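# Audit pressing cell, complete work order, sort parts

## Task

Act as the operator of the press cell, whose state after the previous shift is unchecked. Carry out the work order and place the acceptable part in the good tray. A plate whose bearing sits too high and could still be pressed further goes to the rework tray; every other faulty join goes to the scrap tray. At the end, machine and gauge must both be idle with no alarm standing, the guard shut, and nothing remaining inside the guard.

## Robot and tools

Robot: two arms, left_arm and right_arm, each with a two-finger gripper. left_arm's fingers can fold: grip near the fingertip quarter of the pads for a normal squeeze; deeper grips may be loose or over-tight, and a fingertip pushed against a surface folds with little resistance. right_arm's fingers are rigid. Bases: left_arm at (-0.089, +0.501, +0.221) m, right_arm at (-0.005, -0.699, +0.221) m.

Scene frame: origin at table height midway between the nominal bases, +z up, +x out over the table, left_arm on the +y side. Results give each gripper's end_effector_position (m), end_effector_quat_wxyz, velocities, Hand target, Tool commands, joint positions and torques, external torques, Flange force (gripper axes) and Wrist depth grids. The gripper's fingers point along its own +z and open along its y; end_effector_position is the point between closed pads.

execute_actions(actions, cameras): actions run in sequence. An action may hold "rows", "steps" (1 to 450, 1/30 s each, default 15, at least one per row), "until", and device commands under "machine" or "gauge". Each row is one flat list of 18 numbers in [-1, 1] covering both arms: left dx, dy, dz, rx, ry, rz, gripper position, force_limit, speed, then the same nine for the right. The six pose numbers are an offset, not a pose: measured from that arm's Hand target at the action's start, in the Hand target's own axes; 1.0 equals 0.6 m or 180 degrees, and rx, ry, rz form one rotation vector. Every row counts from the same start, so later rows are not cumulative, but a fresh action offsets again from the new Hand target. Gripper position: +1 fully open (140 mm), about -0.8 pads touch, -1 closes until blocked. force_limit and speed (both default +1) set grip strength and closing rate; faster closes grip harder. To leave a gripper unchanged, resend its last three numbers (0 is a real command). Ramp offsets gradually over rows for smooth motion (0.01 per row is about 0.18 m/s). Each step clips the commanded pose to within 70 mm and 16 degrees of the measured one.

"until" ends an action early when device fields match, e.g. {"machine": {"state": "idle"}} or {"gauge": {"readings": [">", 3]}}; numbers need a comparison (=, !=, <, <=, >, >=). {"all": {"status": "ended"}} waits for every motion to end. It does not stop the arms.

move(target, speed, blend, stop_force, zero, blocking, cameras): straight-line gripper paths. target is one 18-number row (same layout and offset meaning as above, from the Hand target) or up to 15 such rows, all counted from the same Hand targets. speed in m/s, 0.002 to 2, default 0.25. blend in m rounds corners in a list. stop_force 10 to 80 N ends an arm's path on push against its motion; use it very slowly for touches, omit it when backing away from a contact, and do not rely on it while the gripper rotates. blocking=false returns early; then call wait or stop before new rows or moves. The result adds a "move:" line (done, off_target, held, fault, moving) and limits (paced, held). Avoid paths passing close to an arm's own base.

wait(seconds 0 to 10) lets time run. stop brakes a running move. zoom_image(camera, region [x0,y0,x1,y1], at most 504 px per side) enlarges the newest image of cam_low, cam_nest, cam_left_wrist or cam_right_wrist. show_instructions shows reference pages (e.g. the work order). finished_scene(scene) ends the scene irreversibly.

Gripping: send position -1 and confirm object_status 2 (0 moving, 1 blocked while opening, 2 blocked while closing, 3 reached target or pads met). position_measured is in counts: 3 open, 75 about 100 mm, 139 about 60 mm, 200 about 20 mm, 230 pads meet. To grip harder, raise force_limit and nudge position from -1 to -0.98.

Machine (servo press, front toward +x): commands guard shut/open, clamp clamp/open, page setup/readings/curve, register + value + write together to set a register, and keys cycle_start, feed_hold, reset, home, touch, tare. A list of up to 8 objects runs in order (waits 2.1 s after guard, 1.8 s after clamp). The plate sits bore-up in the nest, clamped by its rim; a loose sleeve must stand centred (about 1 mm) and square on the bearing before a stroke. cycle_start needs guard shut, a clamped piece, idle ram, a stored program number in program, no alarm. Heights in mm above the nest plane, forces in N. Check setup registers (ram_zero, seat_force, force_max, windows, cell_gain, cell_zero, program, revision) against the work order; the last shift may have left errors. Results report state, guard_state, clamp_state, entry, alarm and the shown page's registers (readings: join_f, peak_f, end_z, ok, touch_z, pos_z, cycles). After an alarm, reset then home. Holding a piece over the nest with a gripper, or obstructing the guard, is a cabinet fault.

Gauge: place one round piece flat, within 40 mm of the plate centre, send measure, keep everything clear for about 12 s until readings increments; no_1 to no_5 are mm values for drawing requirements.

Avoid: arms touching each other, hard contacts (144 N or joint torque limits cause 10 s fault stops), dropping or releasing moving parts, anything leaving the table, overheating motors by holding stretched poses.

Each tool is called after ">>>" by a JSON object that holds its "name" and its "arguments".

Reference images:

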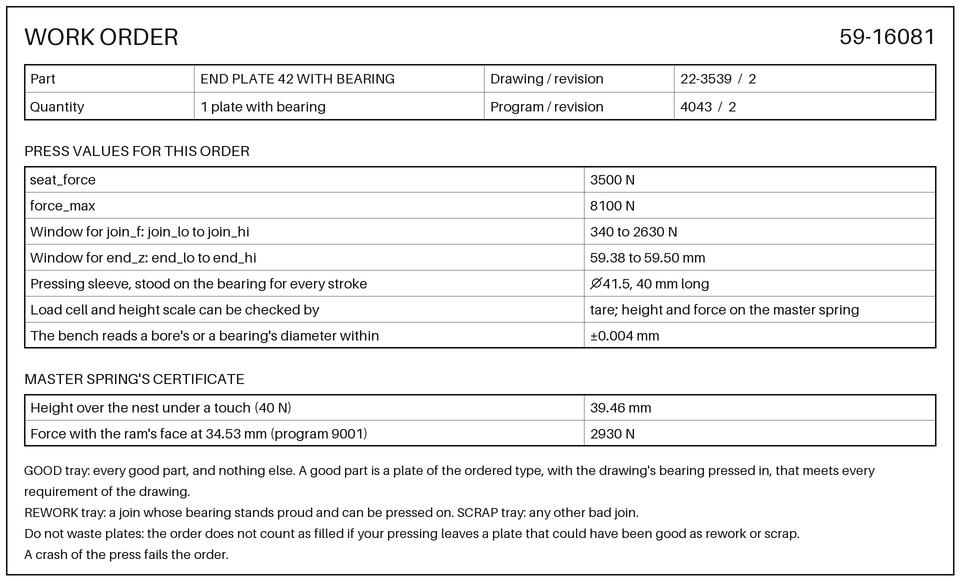

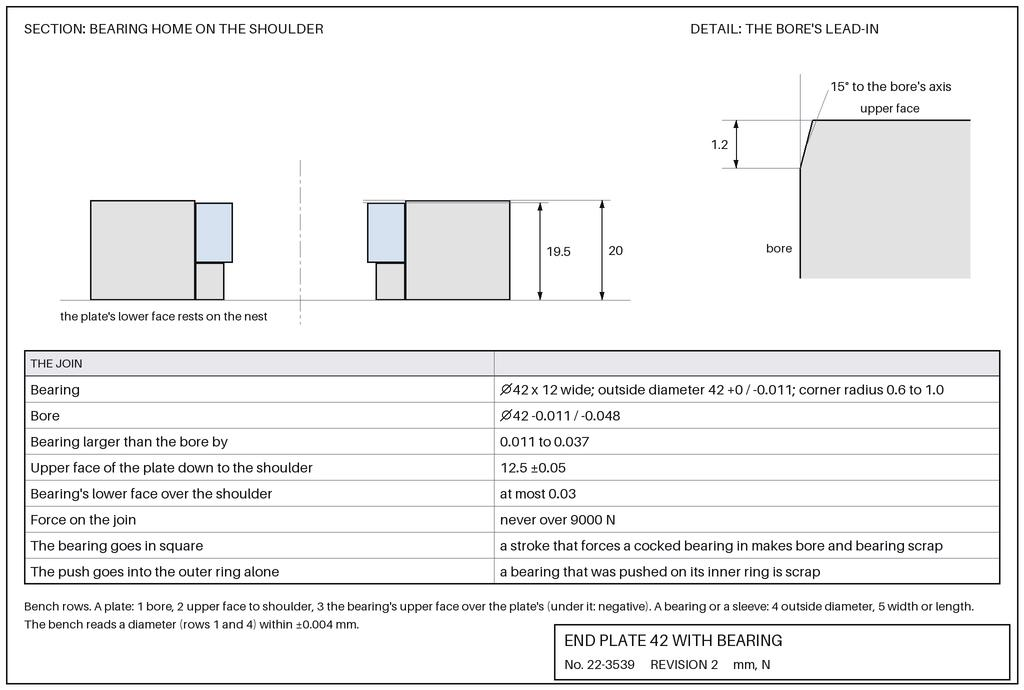

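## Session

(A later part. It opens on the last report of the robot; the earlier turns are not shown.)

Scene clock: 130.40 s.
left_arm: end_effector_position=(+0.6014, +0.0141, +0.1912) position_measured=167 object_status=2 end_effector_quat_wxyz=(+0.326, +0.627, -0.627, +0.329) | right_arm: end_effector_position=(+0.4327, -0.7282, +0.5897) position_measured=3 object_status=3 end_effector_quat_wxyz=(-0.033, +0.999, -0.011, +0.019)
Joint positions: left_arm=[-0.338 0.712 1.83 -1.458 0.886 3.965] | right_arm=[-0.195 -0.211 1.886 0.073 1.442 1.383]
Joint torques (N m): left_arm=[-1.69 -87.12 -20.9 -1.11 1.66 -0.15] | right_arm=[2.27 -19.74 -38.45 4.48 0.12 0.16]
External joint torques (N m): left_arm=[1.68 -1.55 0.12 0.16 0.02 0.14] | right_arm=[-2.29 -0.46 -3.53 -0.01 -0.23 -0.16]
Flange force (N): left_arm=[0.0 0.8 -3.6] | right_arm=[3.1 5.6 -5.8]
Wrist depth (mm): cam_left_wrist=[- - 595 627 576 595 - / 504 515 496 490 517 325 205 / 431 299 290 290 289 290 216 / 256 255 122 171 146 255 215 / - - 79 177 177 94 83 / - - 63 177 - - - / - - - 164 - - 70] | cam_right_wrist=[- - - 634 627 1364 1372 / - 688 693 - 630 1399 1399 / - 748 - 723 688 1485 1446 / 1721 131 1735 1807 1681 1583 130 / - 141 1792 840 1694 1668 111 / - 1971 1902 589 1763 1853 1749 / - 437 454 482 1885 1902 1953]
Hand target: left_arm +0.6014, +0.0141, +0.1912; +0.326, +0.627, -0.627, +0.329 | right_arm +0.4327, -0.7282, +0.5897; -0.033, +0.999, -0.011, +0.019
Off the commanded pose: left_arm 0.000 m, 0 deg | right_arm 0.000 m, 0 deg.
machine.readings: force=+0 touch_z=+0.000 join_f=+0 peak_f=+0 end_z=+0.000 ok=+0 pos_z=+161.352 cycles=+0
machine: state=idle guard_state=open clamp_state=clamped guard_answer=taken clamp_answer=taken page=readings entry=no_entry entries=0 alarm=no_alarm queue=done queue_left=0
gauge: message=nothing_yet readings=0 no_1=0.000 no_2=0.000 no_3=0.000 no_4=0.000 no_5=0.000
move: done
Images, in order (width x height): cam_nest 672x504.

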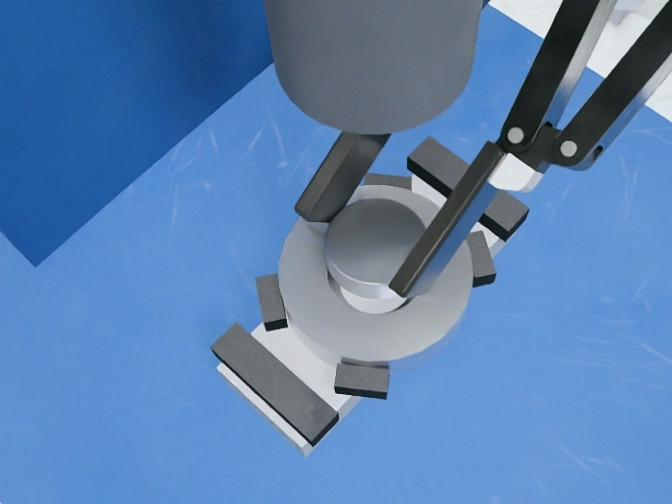

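>>> {"name": "move", "arguments": {"target": [[-0.2164,-0.001,-0.4506,0,0,0,-1,-1,-1,0,0,0,0,0,0,1,1,1],[-0.4666,-0.1977,-0.8656,0.6143,0,-0.4305,-1,-1,-1,0,0,0,0,0,0,1,1,1],[-0.7965,-0.5062,-0.9297,0.6143,0,-0.4305,-1,-1,-1,0,0,0,0,0,0,1,1,1]], "speed": [0.15,0.3,0.2], "blend": [0.03,0.03,0], "cameras": ["cam_left_wrist"]}}

>>> {"name": "zoom_image", "arguments": {"camera": "cam_left_wrist", "region": [230, 150, 480, 330]}}

Scene clock: 162.33 s.
left_arm: end_effector_position=(+0.9036, +0.7457, +0.1191) position_measured=167 object_status=2 end_effector_quat_wxyz=(-0.175, +0.818, +0.342, +0.427) | right_arm: end_effector_position=(+0.4327, -0.7282, +0.5897) position_measured=3 object_status=3 end_effector_quat_wxyz=(-0.033, +0.999, -0.011, +0.019)
Joint positions: left_arm=[0.033 0.883 1.646 -4.446 0.627 5.45] | right_arm=[-0.195 -0.211 1.886 0.073 1.442 1.383]
Joint torques (N m): left_arm=[-1.97 -108.72 -29.71 0.29 1.6 -0.17] | right_arm=[2.07 -19.6 -38.48 4.46 0.13 0.19]
External joint torques (N m): left_arm=[1.85 -0.55 0.59 -0.03 0.07 0.17] | right_arm=[-1.84 -1.74 -3.75 0.05 -0.24 -0.19]
Flange force (N): left_arm=[1.2 -2.5 -0.3] | right_arm=[1.4 4.4 -6.3]
Wrist depth (mm): cam_left_wrist=[2216 2238 2450 2135 448 259 233 / 1818 1877 248 357 378 293 255 / 1594 215 221 270 328 320 311 / 289 212 135 171 145 289 289 / - - 79 226 222 94 83 / - - 63 209 - - 73 / - - - 194 - - 70] | cam_right_wrist=[- 682 659 - 645 1322 1322 / - - - 693 - 1417 1417 / - - - 675 706 1516 1485 / 1838 130 1735 - 1606 1606 130 / - 141 1777 - 1749 1721 111 / - 1971 1822 601 1749 1777 1822 / - 442 450 486 2008 1919 1869]
Hand target: left_arm +0.9036, +0.7457, +0.1190; -0.175, +0.818, +0.342, +0.427 | right_arm +0.4327, -0.7282, +0.5897; -0.033, +0.999, -0.011, +0.019
Off the commanded pose: left_arm 0.000 m, 0 deg | right_arm 0.000 m, 0 deg.
machine.readings: force=+0 touch_z=+0.000 join_f=+0 peak_f=+0 end_z=+0.000 ok=+0 pos_z=+161.352 cycles=+0
machine: state=idle guard_state=open clamp_state=clamped guard_answer=taken clamp_answer=taken page=readings entry=no_entry entries=0 alarm=no_alarm queue=done queue_left=0
gauge: message=nothing_yet readings=0 no_1=0.000 no_2=0.000 no_3=0.000 no_4=0.000 no_5=0.000
move: done
camera_calibration:
cam_left_wrist: T_world_to_cam=[[0.717489, -0.696513, 0.00895885, -0.122571], [-0.571753, -0.59622, -0.563578, 1.03069], [0.397881, 0.399239, -0.826014, -0.415556], [0, 0, 0, 1]] pos_world=[0.842584, 0.695052, 0.238716]
Images, in order (width x height): cam_left_wrist 672x504.

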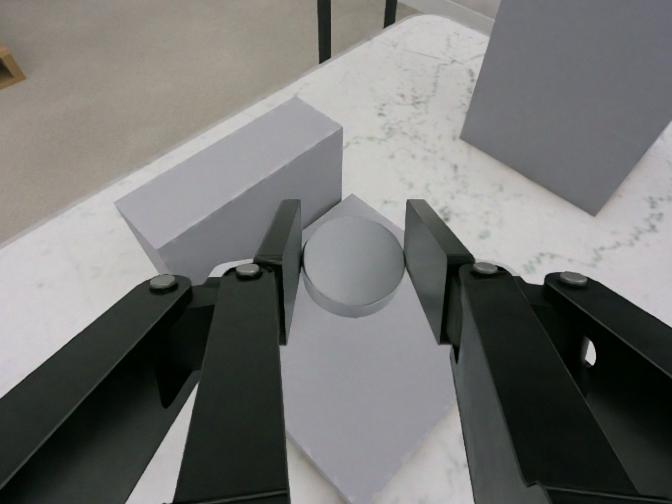

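Scaled by 2.016 from the camera's 672x504 image, which has a finer 960x720 frame.

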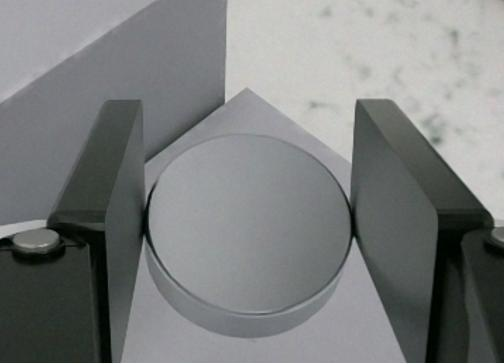

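>>> {"name": "move", "arguments": {"target": [-0.0764,0,0.0536,0,0,0,-1,-1,-1,0,0,0,0,0,0,1,1,1], "speed": 0.15}}

>>> {"name": "move", "arguments": {"target": [-0.0246,0,0.0172,0,0,0,-1,-1,-1,0,0,0,0,0,0,1,1,1], "speed": 0.008, "stop_force": 10, "cameras": ["cam_left_wrist"]}}

Scene clock: 169.03 s.
left_arm: end_effector_position=(+0.9040, +0.7456, +0.0631) position_measured=167 object_status=2 end_effector_quat_wxyz=(-0.175, +0.818, +0.342, +0.427) | right_arm: end_effector_position=(+0.4327, -0.7282, +0.5897) position_measured=3 object_status=3 end_effector_quat_wxyz=(-0.033, +0.999, -0.011, +0.019)
Joint positions: left_arm=[0.033 0.959 1.63 -4.368 0.646 5.353] | right_arm=[-0.195 -0.211 1.886 0.073 1.442 1.383]
Joint torques (N m): left_arm=[-1.89 -111.06 -27.56 0.08 1.81 -0.11] | right_arm=[2.45 -20.09 -38.4 4.48 0.08 0.14]
External joint torques (N m): left_arm=[1.55 -0.79 0.59 0.01 0 0.11] | right_arm=[-2.26 -0.6 -3.7 0.02 -0.19 -0.15]
Flange force (N): left_arm=[1.2 -2.6 -0.9] | right_arm=[3.1 5.5 -6.2]
Wrist depth (mm): cam_left_wrist=[2282 2196 188 204 342 267 244 / 165 159 177 232 288 280 254 / 249 168 203 215 221 251 251 / 219 202 189 171 166 195 221 / - - 79 166 164 94 83 / - - 63 153 156 - 70 / - - - 145 - - 70] | cam_right_wrist=[661 678 636 - 632 1314 1338 / - 704 - - 661 1475 1408 / - - - 704 673 1455 1506 / - 130 1763 1721 1606 1606 130 / - 141 1777 723 1655 1735 111 / - 2026 1936 589 1953 1853 1749 / - 441 450 484 1936 1953 1853]
Hand target: left_arm +0.9039, +0.7456, +0.0630; -0.175, +0.818, +0.342, +0.427 | right_arm +0.4327, -0.7282, +0.5897; -0.033, +0.999, -0.011, +0.019
Off the commanded pose: left_arm 0.000 m, 0 deg | right_arm 0.000 m, 0 deg.
machine.readings: force=+0 touch_z=+0.000 join_f=+0 peak_f=+0 end_z=+0.000 ok=+0 pos_z=+161.352 cycles=+0
machine: state=idle guard_state=open clamp_state=clamped guard_answer=taken clamp_answer=taken page=readings entry=no_entry entries=0 alarm=no_alarm queue=done queue_left=0
gauge: message=nothing_yet readings=0 no_1=0.000 no_2=0.000 no_3=0.000 no_4=0.000 no_5=0.000
move: done

Scene clock: 170.63 s.
left_arm: end_effector_position=(+0.9040, +0.7455, +0.0548) position_measured=167 object_status=2 end_effector_quat_wxyz=(-0.175, +0.818, +0.342, +0.428) | right_arm: end_effector_position=(+0.4327, -0.7282, +0.5897) position_measured=3 object_status=3 end_effector_quat_wxyz=(-0.033, +0.999, -0.011, +0.019)
Joint positions: left_arm=[0.033 0.97 1.627 -4.358 0.649 5.34] | right_arm=[-0.195 -0.211 1.886 0.073 1.442 1.383]
Joint torques (N m): left_arm=[-2.8 -102.59 -25.06 -0.31 -0.72 -0.21] | right_arm=[2.29 -19.81 -38.44 4.5 0.09 0.18]
External joint torques (N m): left_arm=[2.91 -9.88 -1.64 0.35 2.57 0.21] | right_arm=[-2.31 -0.48 -3.62 -0.01 -0.21 -0.18]
Flange force (N): left_arm=[8.3 -5.7 -9.2] | right_arm=[3.1 5.7 -6.0]
Wrist depth (mm): cam_left_wrist=[2078 173 174 197 327 272 227 / 151 151 178 221 275 273 251 / 231 167 196 203 203 239 239 / 209 194 122 164 145 180 210 / - - 79 157 154 94 83 / - - 63 148 148 - - / - - - 144 137 - -] | cam_right_wrist=[- 669 - - 627 1314 1338 / - 704 671 - - 1417 1446 / 680 - - 720 - 1560 1426 / 1571 130 1749 1594 1606 1594 123 / - 141 1777 - 1721 1681 111 / - 1885 1971 578 1643 1838 1822 / - 437 456 478 1869 1902 1953]
Hand target: left_arm +0.9040, +0.7455, +0.0548; -0.175, +0.818, +0.342, +0.427 (not the last commanded pose) | right_arm +0.4327, -0.7282, +0.5897; -0.033, +0.999, -0.011, +0.019
Off the commanded pose: left_arm 0.010 m, 0 deg | right_arm 0.000 m, 0 deg.
machine.readings: force=+0 touch_z=+0.000 join_f=+0 peak_f=+0 end_z=+0.000 ok=+0 pos_z=+161.352 cycles=+0
machine: state=idle guard_state=open clamp_state=clamped guard_answer=taken clamp_answer=taken page=readings entry=no_entry entries=0 alarm=no_alarm queue=done queue_left=0
gauge: message=nothing_yet readings=0 no_1=0.000 no_2=0.000 no_3=0.000 no_4=0.000 no_5=0.000
move: contact (left_arm)
camera_calibration:
cam_left_wrist: T_world_to_cam=[[0.717516, -0.696485, 0.00890421, -0.122382], [-0.571659, -0.596128, -0.56377, 0.994394], [0.397966, 0.399424, -0.825884, -0.468931], [0, 0, 0, 1]] pos_world=[0.842884, 0.694851, 0.174417]
Images, in order (width x height): cam_left_wrist 672x504.

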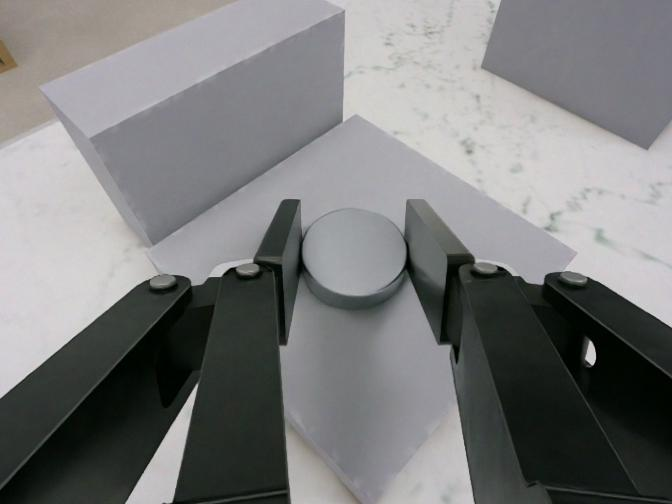

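>>> {"name": "execute_actions", "arguments": {"actions": [{"rows":[[0,0,0,0,0,0,-0.05,-1,-1,0,0,0,0,0,0,1,1,1]],"steps":50}]}}

>>> {"name": "move", "arguments": {"target": [[0,0,-0.1333,0,0,0,-0.05,-1,-1,0,0,0,0,0,0,1,1,1],[-0.0357,0.001,-0.4745,0,0,0,-0.05,-1,-1,0,0,0,0,0,0,1,1,1]], "speed": [0.1,0.3], "blend": [0.03,0]}}

>>> {"name": "execute_actions", "arguments": {"actions": [{"gauge":{"measure":true},"steps":450,"until":{"gauge":{"readings":[">=",1]}}}], "cameras": ["cam_left_wrist"]}}

Scene clock: 180.23 s.
left_arm: end_effector_position=(+0.9039, +0.7455, +0.0548) position_measured=135 object_status=3 end_effector_quat_wxyz=(-0.175, +0.818, +0.342, +0.427) | right_arm: end_effector_position=(+0.4327, -0.7282, +0.5897) position_measured=3 object_status=3 end_effector_quat_wxyz=(-0.033, +0.999, -0.011, +0.019)
Joint positions: left_arm=[0.033 0.97 1.627 -4.358 0.649 5.34] | right_arm=[-0.195 -0.211 1.886 0.073 1.442 1.383]
Joint torques (N m): left_arm=[-2.11 -110.49 -26.78 -0.03 1.72 -0.11] | right_arm=[2.27 -19.58 -38.45 4.5 0.19 0.15]
External joint torques (N m): left_arm=[2.56 -1.87 0 0.05 0.13 0.11] | right_arm=[-2.27 -0.81 -3.6 0 -0.3 -0.16]
Flange force (N): left_arm=[2.8 -3.2 -0.7] | right_arm=[2.6 5.5 -5.8]
Wrist depth (mm): cam_left_wrist=[1989 166 173 187 343 256 230 / 151 150 176 221 267 267 255 / 231 168 197 203 203 239 239 / 209 194 149 168 168 180 210 / - 90 111 160 157 90 92 / - - 151 148 148 - 76 / - - 158 144 152 - -] | cam_right_wrist=[688 669 655 - 667 1538 1372 / 645 699 682 - 657 1426 1417 / 738 730 733 - 695 1516 1475 / 1749 130 1681 - 1618 1527 130 / - 122 1792 - 1792 1707 111 / - 1953 1885 563 1792 1792 1807 / - 437 450 481 1919 1885 1919]
Hand target: left_arm +0.9040, +0.7455, +0.0548; -0.175, +0.818, +0.342, +0.427 | right_arm +0.4327, -0.7282, +0.5897; -0.033, +0.999, -0.011, +0.019
Off the commanded pose: left_arm 0.000 m, 0 deg | right_arm 0.000 m, 0 deg.
machine.readings: force=+0 touch_z=+0.000 join_f=+0 peak_f=+0 end_z=+0.000 ok=+0 pos_z=+161.352 cycles=+0
machine: state=idle guard_state=open clamp_state=clamped guard_answer=taken clamp_answer=taken page=readings entry=no_entry entries=0 alarm=no_alarm queue=done queue_left=0
gauge: message=nothing_yet readings=0 no_1=0.000 no_2=0.000 no_3=0.000 no_4=0.000 no_5=0.000

Scene clock: 182.10 s.
left_arm: end_effector_position=(+0.7307, +0.5715, +0.2003) position_measured=135 object_status=3 end_effector_quat_wxyz=(-0.175, +0.818, +0.342, +0.427) | right_arm: end_effector_position=(+0.4327, -0.7282, +0.5897) position_measured=3 object_status=3 end_effector_quat_wxyz=(-0.033, +0.999, -0.011, +0.019)
Joint positions: left_arm=[-0.235 0.622 2.002 -4.595 0.787 5.348] | right_arm=[-0.195 -0.211 1.886 0.073 1.442 1.383]
Joint torques (N m): left_arm=[-1.98 -83.39 -25.8 0.68 1.66 -0.07] | right_arm=[2.44 -19.58 -38.32 4.53 0.11 0.13]
External joint torques (N m): left_arm=[1.91 -2.67 0.31 0.04 0.17 0.06] | right_arm=[-2.49 -0.66 -3.71 -0.04 -0.23 -0.14]
Flange force (N): left_arm=[3.9 -3.9 -1.7] | right_arm=[2.9 6.0 -6.2]
Wrist depth (mm): cam_left_wrist=[2476 2557 2304 614 525 - - / 2024 510 456 457 511 511 513 / 442 429 474 419 438 444 447 / 389 391 136 389 149 392 331 / - 90 123 350 336 90 83 / - - - 316 317 - 76 / - - 285 287 287 - -] | cam_right_wrist=[682 - - - 627 1372 1338 / 686 - - 651 699 1446 1399 / - - - - - 1538 1516 / 1707 130 1749 1583 1630 1583 130 / - 142 1807 716 1777 1681 111 / - 1953 1902 597 1735 1822 1777 / - 444 454 480 1919 1953 1936]
Hand target: left_arm +0.7307, +0.5715, +0.2004; -0.175, +0.818, +0.342, +0.427 | right_arm +0.4327, -0.7282, +0.5897; -0.033, +0.999, -0.011, +0.019
Off the commanded pose: left_arm 0.000 m, 0 deg | right_arm 0.000 m, 0 deg.
machine.readings: force=+0 touch_z=+0.000 join_f=+0 peak_f=+0 end_z=+0.000 ok=+0 pos_z=+161.352 cycles=+0
machine: state=idle guard_state=open clamp_state=clamped guard_answer=taken clamp_answer=taken page=readings entry=no_entry entries=0 alarm=no_alarm queue=done queue_left=0
gauge: message=nothing_yet readings=0 no_1=0.000 no_2=0.000 no_3=0.000 no_4=0.000 no_5=0.000
move: done

Scene clock: 194.30 s.
left_arm: end_effector_position=(+0.7307, +0.5715, +0.2004) position_measured=135 object_status=3 end_effector_quat_wxyz=(-0.175, +0.818, +0.342, +0.427) | right_arm: end_effector_position=(+0.4327, -0.7282, +0.5897) position_measured=3 object_status=3 end_effector_quat_wxyz=(-0.033, +0.999, -0.011, +0.019)
Joint positions: left_arm=[-0.235 0.622 2.002 -4.595 0.787 5.348] | right_arm=[-0.195 -0.211 1.886 0.073 1.442 1.383]
Joint torques (N m): left_arm=[-2.28 -84.33 -25.43 0.68 1.61 -0.09] | right_arm=[2.46 -19.59 -38.5 4.47 0.11 0.17]
External joint torques (N m): left_arm=[2.19 -1.59 0.08 0.04 0.21 0.09] | right_arm=[-2.39 -0.95 -3.59 0.03 -0.23 -0.18]
Flange force (N): left_arm=[3.3 -2.9 0.2] | right_arm=[2.3 5.8 -6.0]
Wrist depth (mm): cam_left_wrist=[2259 2060 2502 585 - 479 1862 / 2024 498 483 468 494 516 550 / 442 460 440 420 433 444 455 / 389 390 136 389 148 391 331 / - 90 123 343 334 90 84 / - - 309 309 315 - 76 / - - 285 287 288 - -] | cam_right_wrist=[- - - - - 1364 1372 / - - 659 680 - 1446 1417 / 772 766 - 723 - 1549 1506 / 1792 131 1707 - 1655 1618 130 / - 141 1749 783 1707 1749 111 / - 1953 1902 580 1902 1777 1807 / - 442 454 488 1953 1971 1885]
Hand target: left_arm +0.7307, +0.5715, +0.2004; -0.175, +0.818, +0.342, +0.427 | right_arm +0.4327, -0.7282, +0.5897; -0.033, +0.999, -0.011, +0.019
Tool commands: left_gripper/position=-0.05 left_gripper/force_limit=-1.0 left_gripper/speed=-1.0 right_gripper/position=+1.0 right_gripper/force_limit=+1.0 right_gripper/speed=+1.0
Off the commanded pose: left_arm 0.000 m, 0 deg | right_arm 0.000 m, 0 deg.
machine.readings: force=+0 touch_z=+0.000 join_f=+0 peak_f=+0 end_z=+0.000 ok=+0 pos_z=+161.352 cycles=+0
machine: state=idle guard_state=open clamp_state=clamped guard_answer=taken clamp_answer=taken page=readings entry=no_entry entries=0 alarm=no_alarm queue=done queue_left=0
gauge: message=measure_taken readings=1 no_1=0.000 no_2=0.000 no_3=0.000 no_4=41.991 no_5=11.999
camera_calibration:
cam_left_wrist: T_world_to_cam=[[0.717557, -0.696442, 0.00894156, -0.120583], [-0.571678, -0.596247, -0.563626, 0.873712], [0.397864, 0.399322, -0.825982, -0.210063], [0, 0, 0, 1]] pos_world=[0.669584, 0.520852, 0.320016]
Images, in order (width x height): cam_left_wrist 672x504.

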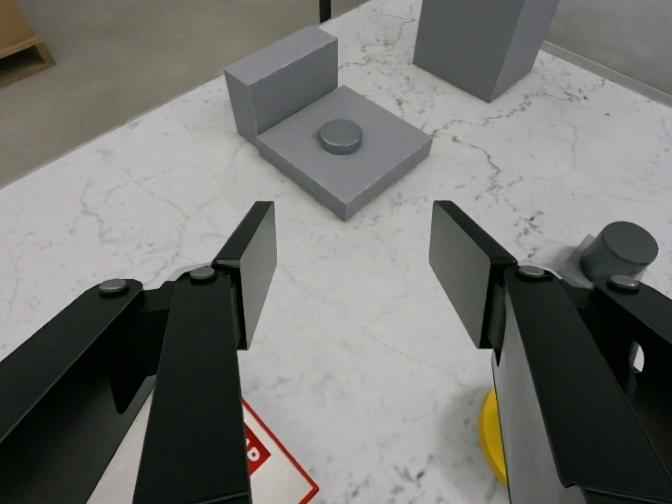

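>>> {"name": "move", "arguments": {"target": [[0.0361,0,0.3413,0,0,0,-0.05,-1,-1,0,0,0,0,0,0,1,1,1],[0.0361,0,0.4746,0,0,0,-0.05,-1,-1,0,0,0,0,0,0,1,1,1]], "speed": [0.3,0.06], "blend": [0.02,0]}}

>>> {"name": "execute_actions", "arguments": {"actions": [{"rows":[[0,0,0,0,0,0,-1,-1,-1,0,0,0,0,0,0,1,1,1]],"steps":50}]}}

Scene clock: 204.87 s.
left_arm: end_effector_position=(+0.9045, +0.7452, +0.0550) position_measured=135 object_status=3 end_effector_quat_wxyz=(-0.175, +0.818, +0.342, +0.427) | right_arm: end_effector_position=(+0.4327, -0.7282, +0.5897) position_measured=3 object_status=3 end_effector_quat_wxyz=(-0.033, +0.999, -0.011, +0.019)
Joint positions: left_arm=[0.033 0.97 1.626 -4.359 0.648 5.342] | right_arm=[-0.195 -0.211 1.886 0.073 1.442 1.383]
Joint torques (N m): left_arm=[-2.34 -110.78 -26.98 0.07 1.67 -0.14] | right_arm=[2.4 -19.63 -38.53 4.49 0.09 0.19]
External joint torques (N m): left_arm=[2.12 -1.85 0.07 0 0.16 0.14] | right_arm=[-2.39 -0.84 -3.56 0.01 -0.2 -0.19]
Flange force (N): left_arm=[2.6 -2.8 -1.1] | right_arm=[2.4 5.9 -6.0]
Wrist depth (mm): cam_left_wrist=[1923 173 173 192 327 270 222 / 151 151 177 221 276 273 253 / 231 169 197 203 203 239 239 / 209 188 149 168 169 180 216 / - 90 123 160 157 90 83 / - - 151 148 148 - 76 / - - 158 137 152 - -] | cam_right_wrist=[- - 653 645 628 1355 1426 / 671 733 695 - 682 1381 1426 / 647 735 730 - - 1495 1475 / 1735 130 1681 1306 1516 1571 130 / - 141 1807 - 1735 1749 111 / - 1989 1953 562 1777 1792 1838 / - 437 454 484 1919 1919 1919]
Hand target: left_arm +0.9045, +0.7453, +0.0549; -0.175, +0.818, +0.342, +0.427 | right_arm +0.4327, -0.7282, +0.5897; -0.033, +0.999, -0.011, +0.019
Off the commanded pose: left_arm 0.000 m, 0 deg | right_arm 0.000 m, 0 deg.
machine.readings: force=+0 touch_z=+0.000 join_f=+0 peak_f=+0 end_z=+0.000 ok=+0 pos_z=+161.352 cycles=+0
machine: state=idle guard_state=open clamp_state=clamped guard_answer=taken clamp_answer=taken page=readings entry=no_entry entries=0 alarm=no_alarm queue=done queue_left=0
gauge: message=measure_taken readings=1 no_1=0.000 no_2=0.000 no_3=0.000 no_4=41.991 no_5=11.999
move: done

Scene clock: 206.73 s.
left_arm: end_effector_position=(+0.9045, +0.7453, +0.0550) position_measured=168 object_status=2 end_effector_quat_wxyz=(-0.175, +0.818, +0.342, +0.427) | right_arm: end_effector_position=(+0.4327, -0.7282, +0.5897) position_measured=3 object_status=3 end_effector_quat_wxyz=(-0.033, +0.999, -0.011, +0.019)
Joint positions: left_arm=[0.033 0.97 1.626 -4.359 0.648 5.342] | right_arm=[-0.195 -0.211 1.886 0.073 1.442 1.383]
Joint torques (N m): left_arm=[-2.53 -103.03 -24.84 -0.39 -0.44 -0.17] | right_arm=[2.28 -19.55 -38.65 4.47 0.12 0.21]
External joint torques (N m): left_arm=[2.51 -9.45 -1.97 0.44 2.28 0.17] | right_arm=[-2.2 -1.12 -3.43 0.02 -0.23 -0.22]
Flange force (N): left_arm=[8.0 -4.9 -8.2] | right_arm=[1.8 5.4 -5.8]
Wrist depth (mm): cam_left_wrist=[2060 167 173 197 340 259 231 / 151 151 177 221 269 268 252 / 231 168 198 203 204 238 247 / 210 189 122 164 145 180 211 / - - 79 157 154 94 83 / - - 63 148 148 - - / - - - 137 137 - 70] | cam_right_wrist=[- - - - - 1381 1372 / - - 659 671 673 1446 1408 / 750 - 704 763 720 1527 1455 / 1763 130 1707 1198 1606 1655 130 / - 141 1853 794 1749 1763 111 / - 1989 1749 594 1822 1777 1838 / - 444 456 479 1953 1869 1919]
Hand target: left_arm +0.9045, +0.7453, +0.0549; -0.175, +0.818, +0.342, +0.427 | right_arm +0.4327, -0.7282, +0.5897; -0.033, +0.999, -0.011, +0.019
Off the commanded pose: left_arm 0.000 m, 0 deg | right_arm 0.000 m, 0 deg.
machine.readings: force=+0 touch_z=+0.000 join_f=+0 peak_f=+0 end_z=+0.000 ok=+0 pos_z=+161.352 cycles=+0
machine: state=idle guard_state=open clamp_state=clamped guard_answer=taken clamp_answer=taken page=readings entry=no_entry entries=0 alarm=no_alarm queue=done queue_left=0
gauge: message=measure_taken readings=1 no_1=0.000 no_2=0.000 no_3=0.000 no_4=41.991 no_5=11.999

>>> {"name": "move", "arguments": {"target": [[0.1365,0,-0.0957,0,0,0,-1,-1,-1,0,0,0,0,0,0,1,1,1],[0.0569,-0.0462,-0.5145,-0.6143,0,0.4305,-1,-1,-1,0,0,0,0,0,0,1,1,1],[-0.4843,-0.055,-0.8801,-0.6143,0,0.4305,-1,-1,-1,0,0,0,0,0,0,1,1,1]], "speed": [0.15,0.3,0.25], "blend": [0.03,0.03,0], "cameras": ["cam_left_wrist"]}}

>>> {"name": "zoom_image", "arguments": {"camera": "cam_left_wrist", "region": [230, 120, 480, 330]}}

Scene clock: 228.63 s.
left_arm: end_effector_position=(+0.4584, +0.3438, +0.1193) position_measured=168 object_status=2 end_effector_quat_wxyz=(+0.326, +0.627, -0.627, +0.329) | right_arm: end_effector_position=(+0.4327, -0.7282, +0.5897) position_measured=3 object_status=3 end_effector_quat_wxyz=(-0.033, +0.999, -0.011, +0.019)
Joint positions: left_arm=[0.158 0.703 2.156 -1.25 1.028 4.389] | right_arm=[-0.195 -0.211 1.886 0.073 1.442 1.383]
Joint torques (N m): left_arm=[-1.71 -72.15 -7.01 -0.41 2.22 -0.14] | right_arm=[2.58 -19.96 -38.54 4.51 0.09 0.16]
External joint torques (N m): left_arm=[1.71 -2.44 -0.45 0.15 -0.04 0.14] | right_arm=[-2.49 -0.8 -3.61 0 -0.2 -0.17]
Flange force (N): left_arm=[1.7 1.0 -5.1] | right_arm=[2.5 6.0 -6.1]
Wrist depth (mm): cam_left_wrist=[263 264 273 263 262 263 2238 / - 294 284 284 284 393 1877 / 324 322 321 322 322 331 1605 / 293 292 115 165 145 292 1322 / - - 79 255 - 94 83 / - - 63 236 - - 70 / - - - 214 - - 70] | cam_right_wrist=[597 - 657 651 - 1330 1408 / - - 659 - - 1455 1390 / - - - - 1527 1485 1455 / - 130 1721 - 1681 1560 130 / - 141 1853 - 1735 1707 111 / - 2046 1902 591 1735 1763 1792 / - 444 459 485 1919 1953 1885]
Hand target: left_arm +0.4584, +0.3438, +0.1193; +0.326, +0.627, -0.627, +0.329 | right_arm +0.4327, -0.7282, +0.5897; -0.033, +0.999, -0.011, +0.019
Off the commanded pose: left_arm 0.000 m, 0 deg | right_arm 0.000 m, 0 deg.
machine.readings: force=+0 touch_z=+0.000 join_f=+0 peak_f=+0 end_z=+0.000 ok=+0 pos_z=+161.352 cycles=+0
machine: state=idle guard_state=open clamp_state=clamped guard_answer=taken clamp_answer=taken page=readings entry=no_entry entries=0 alarm=no_alarm queue=done queue_left=0
gauge: message=measure_taken readings=1 no_1=0.000 no_2=0.000 no_3=0.000 no_4=41.991 no_5=11.999
move: done
camera_calibration:
cam_left_wrist: T_world_to_cam=[[-0.999894, -0.0145342, -0.000708927, 0.470961], [-0.0115868, 0.824708, -0.565439, -0.208444], [0.00880286, -0.565371, -0.82479, 0.432036], [0, 0, 0, 1]] pos_world=[0.464692, 0.423011, 0.23881]
Images, in order (width x height): cam_left_wrist 672x504.

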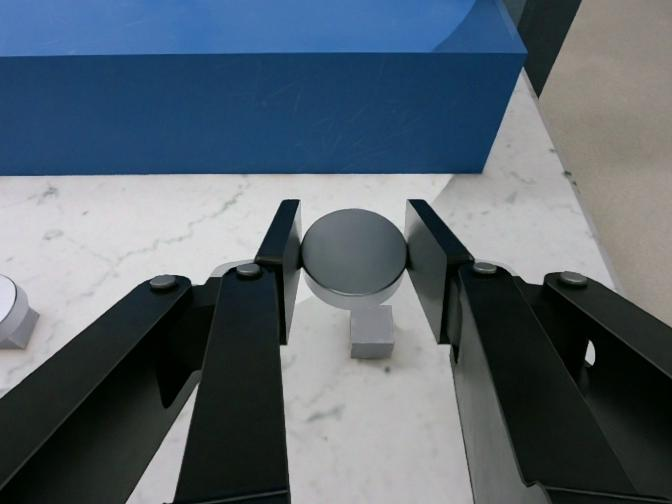

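Scaled by 2.016 from the camera's 672x504 image, which has a finer 960x720 frame.

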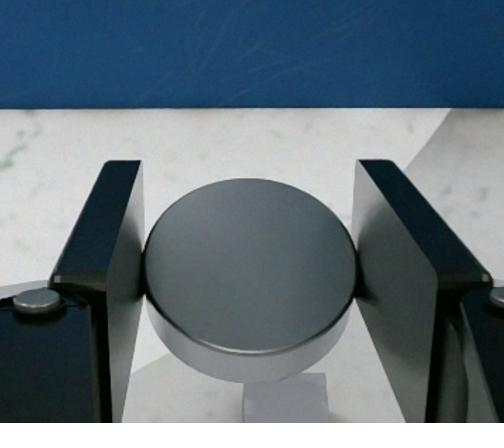

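>>> {"name": "move", "arguments": {"target": [-0.0724,0.0198,0.0652,0,0,0,-1,-1,-1,0,0,0,0,0,0,1,1,1], "speed": 0.12}}

>>> {"name": "move", "arguments": {"target": [-0.0246,0,0.0172,0,0,0,-1,-1,-1,0,0,0,0,0,0,1,1,1], "speed": 0.008, "stop_force": 10, "cameras": ["cam_left_wrist"]}}

>>> {"name": "zoom_image", "arguments": {"camera": "cam_left_wrist", "region": [230, 120, 480, 330]}}

Scene clock: 241.60 s.
left_arm: end_effector_position=(+0.4467, +0.3364, +0.0612) position_measured=168 object_status=2 end_effector_quat_wxyz=(+0.326, +0.627, -0.627, +0.329) | right_arm: end_effector_position=(+0.4327, -0.7282, +0.5897) position_measured=3 object_status=3 end_effector_quat_wxyz=(-0.033, +0.999, -0.011, +0.019)
Joint positions: left_arm=[0.148 0.807 2.162 -1.326 0.995 4.513] | right_arm=[-0.195 -0.211 1.886 0.073 1.442 1.383]
Joint torques (N m): left_arm=[-2.08 -75.3 -2.04 -0.27 2.24 -0.08] | right_arm=[2.45 -19.42 -38.49 4.51 0.14 0.12]
External joint torques (N m): left_arm=[2.22 -2.47 -0.63 0.06 0.01 0.08] | right_arm=[-2.43 -1.26 -3.64 -0.01 -0.26 -0.13]
Flange force (N): left_arm=[1.2 0.2 -6.0] | right_arm=[1.8 5.7 -6.1]
Wrist depth (mm): cam_left_wrist=[234 235 235 236 237 250 2155 / 273 269 271 272 271 280 1804 / 250 250 250 250 249 250 264 / 215 182 135 164 145 220 225 / - - 79 192 189 94 83 / - - 63 178 177 - 70 / - - - 162 - - -] | cam_right_wrist=[- 680 653 643 628 1390 1322 / - - 691 - - 1465 1390 / - 725 772 695 718 1527 1475 / - 131 1694 1185 1630 1560 130 / - 141 1777 867 1777 1707 111 / - 1989 1971 578 1792 1792 1807 / - 440 453 480 1919 1936 1971]
Hand target: left_arm +0.4468, +0.3365, +0.0612; +0.326, +0.627, -0.627, +0.329 | right_arm +0.4327, -0.7282, +0.5897; -0.033, +0.999, -0.011, +0.019
Off the commanded pose: left_arm 0.000 m, 0 deg | right_arm 0.000 m, 0 deg.
machine.readings: force=+0 touch_z=+0.000 join_f=+0 peak_f=+0 end_z=+0.000 ok=+0 pos_z=+161.352 cycles=+0
machine: state=idle guard_state=open clamp_state=clamped guard_answer=taken clamp_answer=taken page=readings entry=no_entry entries=0 alarm=no_alarm queue=done queue_left=0
gauge: message=measure_taken readings=1 no_1=0.000 no_2=0.000 no_3=0.000 no_4=41.991 no_5=11.999
move: done

Scene clock: 243.60 s.
left_arm: end_effector_position=(+0.4468, +0.3364, +0.0498) position_measured=168 object_status=2 end_effector_quat_wxyz=(+0.326, +0.627, -0.627, +0.329) | right_arm: end_effector_position=(+0.4327, -0.7282, +0.5897) position_measured=3 object_status=3 end_effector_quat_wxyz=(-0.033, +0.999, -0.011, +0.019)
Joint positions: left_arm=[0.148 0.829 2.157 -1.336 0.991 4.533] | right_arm=[-0.195 -0.211 1.886 0.073 1.442 1.383]
Joint torques (N m): left_arm=[-2.56 -71.99 -1.12 -0.02 -0.15 -0.06] | right_arm=[2.68 -19.8 -38.45 4.54 0.12 0.17]
External joint torques (N m): left_arm=[2.66 -6.6 -0.82 -0.18 2.4 0.06] | right_arm=[-2.74 -0.17 -3.51 -0.06 -0.24 -0.17]
Flange force (N): left_arm=[7.5 0.5 -11.6] | right_arm=[3.3 6.7 -5.8]
Wrist depth (mm): cam_left_wrist=[233 234 235 236 236 299 2097 / 264 263 262 261 261 273 1686 / 235 234 234 233 233 233 240 / 164 171 121 164 145 206 206 / - - 79 180 176 94 83 / - - 63 166 167 - 70 / - - - 154 152 - 70] | cam_right_wrist=[680 665 649 - - 1330 1330 / 772 - - - 673 1446 1417 / 745 - 763 - - 1571 1495 / 1807 130 1792 - 1643 1571 130 / - 131 1853 657 1681 1643 111 / - 2065 1953 596 1953 1869 1777 / - 442 456 485 1807 1989 1919]
Hand target: left_arm +0.4468, +0.3364, +0.0498; +0.326, +0.627, -0.627, +0.329 (not the last commanded pose) | right_arm +0.4327, -0.7282, +0.5897; -0.033, +0.999, -0.011, +0.019
Off the commanded pose: left_arm 0.007 m, 0 deg | right_arm 0.000 m, 0 deg.
machine.readings: force=+0 touch_z=+0.000 join_f=+0 peak_f=+0 end_z=+0.000 ok=+0 pos_z=+161.352 cycles=+0
machine: state=idle guard_state=open clamp_state=clamped guard_answer=taken clamp_answer=taken page=readings entry=no_entry entries=0 alarm=no_alarm queue=done queue_left=0
gauge: message=measure_taken readings=1 no_1=0.000 no_2=0.000 no_3=0.000 no_4=41.991 no_5=11.999
move: contact (left_arm)
camera_calibration:
cam_left_wrist: T_world_to_cam=[[-0.999894, -0.0145345, -0.000706813, 0.459206], [-0.011587, 0.82463, -0.565554, -0.241804], [0.00880288, -0.565486, -0.824711, 0.370722], [0, 0, 0, 1]] pos_world=[0.453092, 0.415711, 0.16931]
Images, in order (width x height): cam_left_wrist 672x504.

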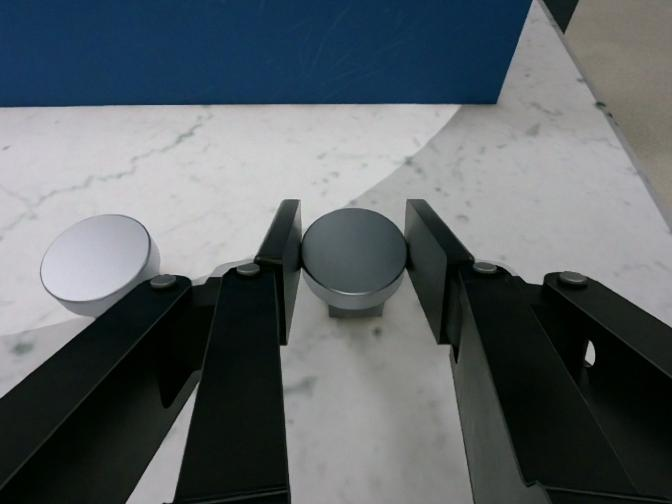

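Scaled by 2.016 from the camera's 672x504 image, which has a finer 960x720 frame.

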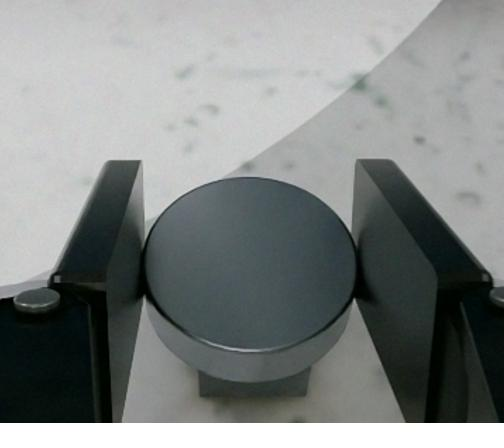

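>>> {"name": "execute_actions", "arguments": {"actions": [{"machine":{"clamp":"open"},"rows":[[0,0,0,0,0,0,-0.05,-1,-1,0,0,0,0,0,0,1,1,1]],"steps":50}]}}

>>> {"name": "move", "arguments": {"target": [0,0,-0.16,0,0,0,-0.05,-1,-1,0,0,0,0,0,0,1,1,1], "speed": 0.1, "cameras": ["cam_left_wrist"]}}

Scene clock: 256.00 s.
left_arm: end_effector_position=(+0.4468, +0.3364, +0.0498) position_measured=135 object_status=3 end_effector_quat_wxyz=(+0.326, +0.627, -0.627, +0.329) | right_arm: end_effector_position=(+0.4327, -0.7282, +0.5897) position_measured=3 object_status=3 end_effector_quat_wxyz=(-0.033, +0.999, -0.011, +0.019)
Joint positions: left_arm=[0.148 0.829 2.157 -1.336 0.991 4.533] | right_arm=[-0.195 -0.211 1.886 0.073 1.442 1.383]
Joint torques (N m): left_arm=[-2.14 -75.91 -0.9 -0.22 2.1 -0.03] | right_arm=[2.25 -19.83 -38.51 4.51 0.11 0.13]
External joint torques (N m): left_arm=[2.06 -2.38 -1.07 0.02 0.15 0.03] | right_arm=[-2.28 -0.01 -3.46 -0.02 -0.23 -0.13]
Flange force (N): left_arm=[1.0 -0.8 -5.7] | right_arm=[3.7 5.6 -5.6]
Wrist depth (mm): cam_left_wrist=[- 235 235 236 235 298 2116 / 263 264 262 261 262 271 1711 / 234 234 234 234 234 234 239 / 164 168 136 164 168 206 201 / - 90 123 180 180 89 83 / - - 163 166 166 - - / - - 152 154 152 - -] | cam_right_wrist=[716 - - - 634 1390 1364 / - 713 669 - - 1417 1417 / - 740 720 711 711 1455 1475 / - 130 1735 1777 1630 1549 130 / - 141 1792 - 1681 1668 111 / - 2046 1971 584 1763 1807 1822 / - 447 455 483 1953 1902 1989]
Hand target: left_arm +0.4468, +0.3364, +0.0498; +0.326, +0.627, -0.627, +0.329 | right_arm +0.4327, -0.7282, +0.5897; -0.033, +0.999, -0.011, +0.019
Off the commanded pose: left_arm 0.000 m, 0 deg | right_arm 0.000 m, 0 deg.
machine.readings: force=+0 touch_z=+0.000 join_f=+0 peak_f=+0 end_z=+0.000 ok=+0 pos_z=+161.352 cycles=+0
machine: state=idle guard_state=open clamp_state=open guard_answer=taken clamp_answer=taken page=readings entry=no_entry entries=0 alarm=no_alarm queue=done queue_left=0
gauge: message=measure_taken readings=1 no_1=0.000 no_2=0.000 no_3=0.000 no_4=41.991 no_5=11.999

Scene clock: 257.27 s.
left_arm: end_effector_position=(+0.4464, +0.4152, +0.1047) position_measured=135 object_status=3 end_effector_quat_wxyz=(+0.326, +0.627, -0.627, +0.329) | right_arm: end_effector_position=(+0.4327, -0.7282, +0.5897) position_measured=3 object_status=3 end_effector_quat_wxyz=(-0.033, +0.999, -0.011, +0.019)
Joint positions: left_arm=[0.287 0.734 2.137 -1.14 1.056 4.418] | right_arm=[-0.195 -0.211 1.886 0.073 1.442 1.383]
Joint torques (N m): left_arm=[-1.79 -73.8 -6.01 -0.08 2 -0.07] | right_arm=[2.26 -19.87 -38.35 4.52 0.1 0.14]
External joint torques (N m): left_arm=[1.89 -2.55 -0.51 -0.03 0.2 0.07] | right_arm=[-2.2 -1.06 -3.86 -0.01 -0.21 -0.15]
Flange force (N): left_arm=[1.9 1.2 -5.2] | right_arm=[2.5 5.3 -6.5]
Wrist depth (mm): cam_left_wrist=[321 314 320 332 316 1103 2304 / 350 350 346 348 357 378 1763 / 312 312 317 295 312 302 1583 / 274 274 136 267 169 274 285 / - 90 123 244 239 90 84 / - - 217 221 225 - 76 / - - 198 201 201 - -] | cam_right_wrist=[- 628 - - 636 1347 1306 / 718 697 686 753 655 1436 1465 / - 758 704 - - 1527 1475 / - 130 1763 1792 1630 1618 130 / - 141 1792 - 1735 1735 111 / - 1936 1919 571 1885 1763 1749 / - 441 458 489 1919 1989 1885]
Hand target: left_arm +0.4464, +0.4152, +0.1047; +0.326, +0.627, -0.627, +0.329 | right_arm +0.4327, -0.7282, +0.5897; -0.033, +0.999, -0.011, +0.019
Off the commanded pose: left_arm 0.000 m, 0 deg | right_arm 0.000 m, 0 deg.
machine.readings: force=+0 touch_z=+0.000 join_f=+0 peak_f=+0 end_z=+0.000 ok=+0 pos_z=+161.352 cycles=+0
machine: state=idle guard_state=open clamp_state=open guard_answer=taken clamp_answer=taken page=readings entry=no_entry entries=0 alarm=no_alarm queue=done queue_left=0
gauge: message=measure_taken readings=1 no_1=0.000 no_2=0.000 no_3=0.000 no_4=41.991 no_5=11.999
move: done
camera_calibration:
cam_left_wrist: T_world_to_cam=[[-0.999895, -0.0144775, -0.000624644, 0.459843], [-0.0115865, 0.82463, -0.565553, -0.27566], [0.00870288, -0.565487, -0.824712, 0.460553], [0, 0, 0, 1]] pos_world=[0.452592, 0.494411, 0.22421]
Images, in order (width x height): cam_left_wrist 672x504.

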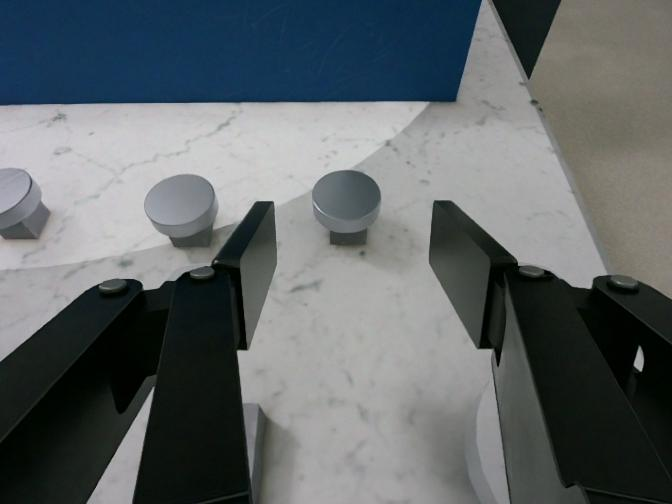

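>>> {"name": "move", "arguments": {"target": [[0.2853,-0.2585,0.0142,0,0,0,0.45,-0.3,0,0,0,0,0,0,0,1,1,1],[0.4878,-0.258,0.4599,0,0,0,0.45,-0.3,0,0,0,0,0,0,0,1,1,1]], "speed": [0.25,0.2], "blend": [0.03,0], "cameras": ["cam_left_wrist"]}}

>>> {"name": "zoom_image", "arguments": {"camera": "cam_left_wrist", "region": [230, 120, 480, 330]}}

Scene clock: 270.70 s.
left_arm: end_effector_position=(+0.6018, +0.0220, +0.1879) position_measured=72 object_status=3 end_effector_quat_wxyz=(+0.326, +0.627, -0.627, +0.329) | right_arm: end_effector_position=(+0.4327, -0.7282, +0.5897) position_measured=3 object_status=3 end_effector_quat_wxyz=(-0.033, +0.999, -0.011, +0.019)
Joint positions: left_arm=[-0.327 0.715 1.834 -1.456 0.891 3.975] | right_arm=[-0.195 -0.211 1.886 0.073 1.442 1.383]
Joint torques (N m): left_arm=[-3.17 -86.03 -20.48 -1.02 1.49 -0.15] | right_arm=[2.21 -19.59 -38.57 4.57 0.14 0.16]
External joint torques (N m): left_arm=[3.18 -2.74 -0.27 0.09 0.2 0.15] | right_arm=[-2.29 -0.41 -3.44 -0.08 -0.26 -0.16]
Flange force (N): left_arm=[0.1 0.4 -6.2] | right_arm=[3.0 5.6 -5.6]
Wrist depth (mm): cam_left_wrist=[589 582 568 570 - 614 206 / 496 322 510 317 325 323 216 / 406 286 286 246 286 286 227 / 258 112 241 213 213 135 111 / - 98 221 181 216 120 89 / - 204 199 180 195 204 - / - 185 185 159 179 188 -] | cam_right_wrist=[- - - 649 - 1338 1347 / 682 702 - - - 1426 1436 / 730 - - - 711 1465 1381 / 1777 130 1721 1306 1583 1571 123 / - 141 1792 - 1681 1707 111 / - 1971 1953 583 1763 1807 1777 / - 442 453 481 1902 1989 1853]
Hand target: left_arm +0.6018, +0.0219, +0.1879; +0.326, +0.627, -0.627, +0.329 | right_arm +0.4327, -0.7282, +0.5897; -0.033, +0.999, -0.011, +0.019
Off the commanded pose: left_arm 0.000 m, 0 deg | right_arm 0.000 m, 0 deg.
machine.readings: force=+0 touch_z=+0.000 join_f=+0 peak_f=+0 end_z=+0.000 ok=+0 pos_z=+161.352 cycles=+0
machine: state=idle guard_state=open clamp_state=open guard_answer=taken clamp_answer=taken page=readings entry=no_entry entries=0 alarm=no_alarm queue=done queue_left=0
gauge: message=measure_taken readings=1 no_1=0.000 no_2=0.000 no_3=0.000 no_4=41.991 no_5=11.999
move: done
camera_calibration:
cam_left_wrist: T_world_to_cam=[[-0.999894, -0.0145345, -0.000706813, 0.609716], [-0.011587, 0.82463, -0.565554, 0.0974977], [0.00880288, -0.565486, -0.824711, 0.305487], [0, 0, 0, 1]] pos_world=[0.608092, 0.101211, 0.30751]
Images, in order (width x height): cam_left_wrist 672x504.

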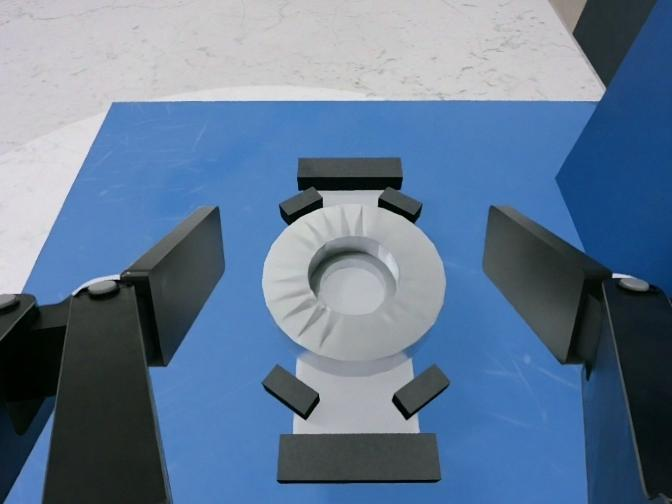

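Scaled by 2.016 from the camera's 672x504 image, which has a finer 960x720 frame.

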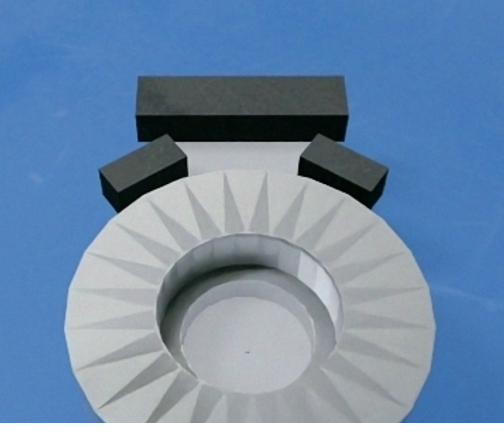

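>>> {"name": "move", "arguments": {"target": [-0.0576,0,0.0404,0,0,0,0.45,-0.3,0,0,0,0,0,0,0,1,1,1], "speed": 0.06, "stop_force": 12}}

>>> {"name": "execute_actions", "arguments": {"actions": [{"rows":[[0,0,0,0,0,0,-1,0,-1,0,0,0,0,0,0,1,1,1]],"steps":75}], "cameras": ["cam_left_wrist"]}}

Scene clock: 277.57 s.
left_arm: end_effector_position=(+0.6020, +0.0217, +0.1457) position_measured=72 object_status=3 end_effector_quat_wxyz=(+0.326, +0.627, -0.627, +0.329) | right_arm: end_effector_position=(+0.4327, -0.7282, +0.5897) position_measured=3 object_status=3 end_effector_quat_wxyz=(-0.033, +0.999, -0.011, +0.019)
Joint positions: left_arm=[-0.327 0.774 1.832 -1.502 0.886 4.048] | right_arm=[-0.195 -0.211 1.886 0.073 1.442 1.383]
Joint torques (N m): left_arm=[-1.99 -88.08 -18.15 -1.02 1.62 -0.09] | right_arm=[2.6 -19.77 -38.43 4.54 0.13 0.17]
External joint torques (N m): left_arm=[1.86 -3.05 -0.2 0.07 0.17 0.09] | right_arm=[-2.54 -1.13 -3.74 -0.04 -0.24 -0.17]
Flange force (N): left_arm=[1.7 1.2 -5.2] | right_arm=[2.1 6.1 -6.3]
Wrist depth (mm): cam_left_wrist=[521 - 306 516 509 - 486 / 264 262 262 209 262 263 197 / 227 227 171 179 176 226 215 / - 122 151 158 154 138 195 / - 98 175 143 149 128 89 / - 161 161 134 142 161 - / - - 145 122 142 147 -] | cam_right_wrist=[- 699 632 - - 1364 1355 / - - - - - 1426 1455 / - 774 - 740 - 1516 1475 / - 130 1721 1822 1643 1538 130 / - 114 1792 - 1721 1681 111 / - 2065 1919 562 1721 1838 1838 / - 443 454 482 1953 1902 1936]
Hand target: left_arm +0.6020, +0.0218, +0.1457; +0.326, +0.627, -0.627, +0.329 | right_arm +0.4327, -0.7282, +0.5897; -0.033, +0.999, -0.011, +0.019
Off the commanded pose: left_arm 0.000 m, 0 deg | right_arm 0.000 m, 0 deg.
machine.readings: force=+0 touch_z=+0.000 join_f=+0 peak_f=+0 end_z=+0.000 ok=+0 pos_z=+161.352 cycles=+0
machine: state=idle guard_state=open clamp_state=open guard_answer=taken clamp_answer=taken page=readings entry=no_entry entries=0 alarm=no_alarm queue=done queue_left=0
gauge: message=measure_taken readings=1 no_1=0.000 no_2=0.000 no_3=0.000 no_4=41.991 no_5=11.999
move: done

Scene clock: 280.27 s.
left_arm: end_effector_position=(+0.6020, +0.0218, +0.1457) position_measured=105 object_status=2 end_effector_quat_wxyz=(+0.326, +0.627, -0.627, +0.329) | right_arm: end_effector_position=(+0.4327, -0.7282, +0.5897) position_measured=3 object_status=3 end_effector_quat_wxyz=(-0.033, +0.999, -0.011, +0.019)
Joint positions: left_arm=[-0.327 0.774 1.832 -1.502 0.886 4.048] | right_arm=[-0.195 -0.211 1.886 0.073 1.442 1.383]
Joint torques (N m): left_arm=[-7.44 -78.4 -15.9 -0.28 -0.45 0] | right_arm=[2.5 -19.95 -38.39 4.51 0.07 0.17]
External joint torques (N m): left_arm=[7.35 -12.54 -2.44 -0.67 2.24 0] | right_arm=[-2.49 -0.07 -3.58 -0.02 -0.19 -0.17]
Flange force (N): left_arm=[7.2 1.9 -19.8] | right_arm=[3.7 6.2 -5.9]
Wrist depth (mm): cam_left_wrist=[506 508 519 513 - 507 523 / - 263 271 216 262 263 228 / 235 227 220 177 176 227 216 / 200 200 146 158 151 125 198 / - 79 145 148 148 125 89 / - - 161 142 142 - - / - - 145 122 142 - -] | cam_right_wrist=[- 695 647 653 - 1381 1347 / - 711 - 669 693 1408 1408 / 718 - - 750 1426 1560 1475 / 1681 130 1707 1527 1694 1618 130 / - 141 1763 711 1694 1721 111 / - 1989 1902 588 1792 1792 1792 / - 442 454 481 1885 1936 1953]
Hand target: left_arm +0.6020, +0.0218, +0.1457; +0.326, +0.627, -0.627, +0.329 | right_arm +0.4327, -0.7282, +0.5897; -0.033, +0.999, -0.011, +0.019
Off the commanded pose: left_arm 0.000 m, 0 deg | right_arm 0.000 m, 0 deg.
machine.readings: force=+0 touch_z=+0.000 join_f=+0 peak_f=+0 end_z=+0.000 ok=+0 pos_z=+161.352 cycles=+0
machine: state=idle guard_state=open clamp_state=open guard_answer=taken clamp_answer=taken page=readings entry=no_entry entries=0 alarm=no_alarm queue=done queue_left=0
gauge: message=measure_taken readings=1 no_1=0.000 no_2=0.000 no_3=0.000 no_4=41.991 no_5=11.999
camera_calibration:
cam_left_wrist: T_world_to_cam=[[-0.999895, -0.0144775, -0.000624644, 0.609857], [-0.0115865, 0.82463, -0.565553, 0.0737414], [0.00870288, -0.565487, -0.824712, 0.270548], [0, 0, 0, 1]] pos_world=[0.608292, 0.101011, 0.26521]
Images, in order (width x height): cam_left_wrist 672x504.

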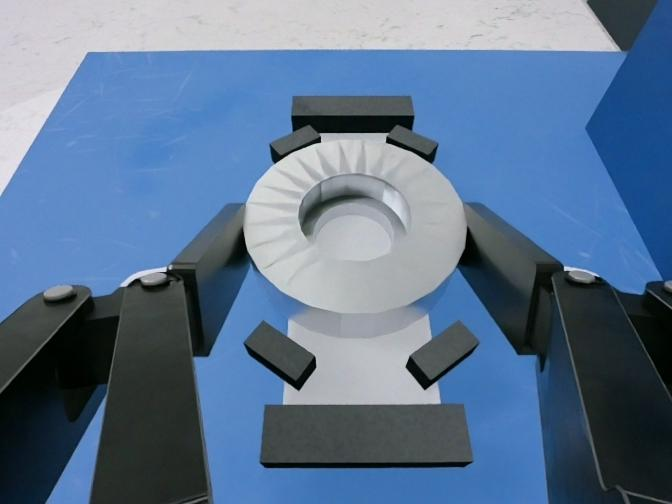

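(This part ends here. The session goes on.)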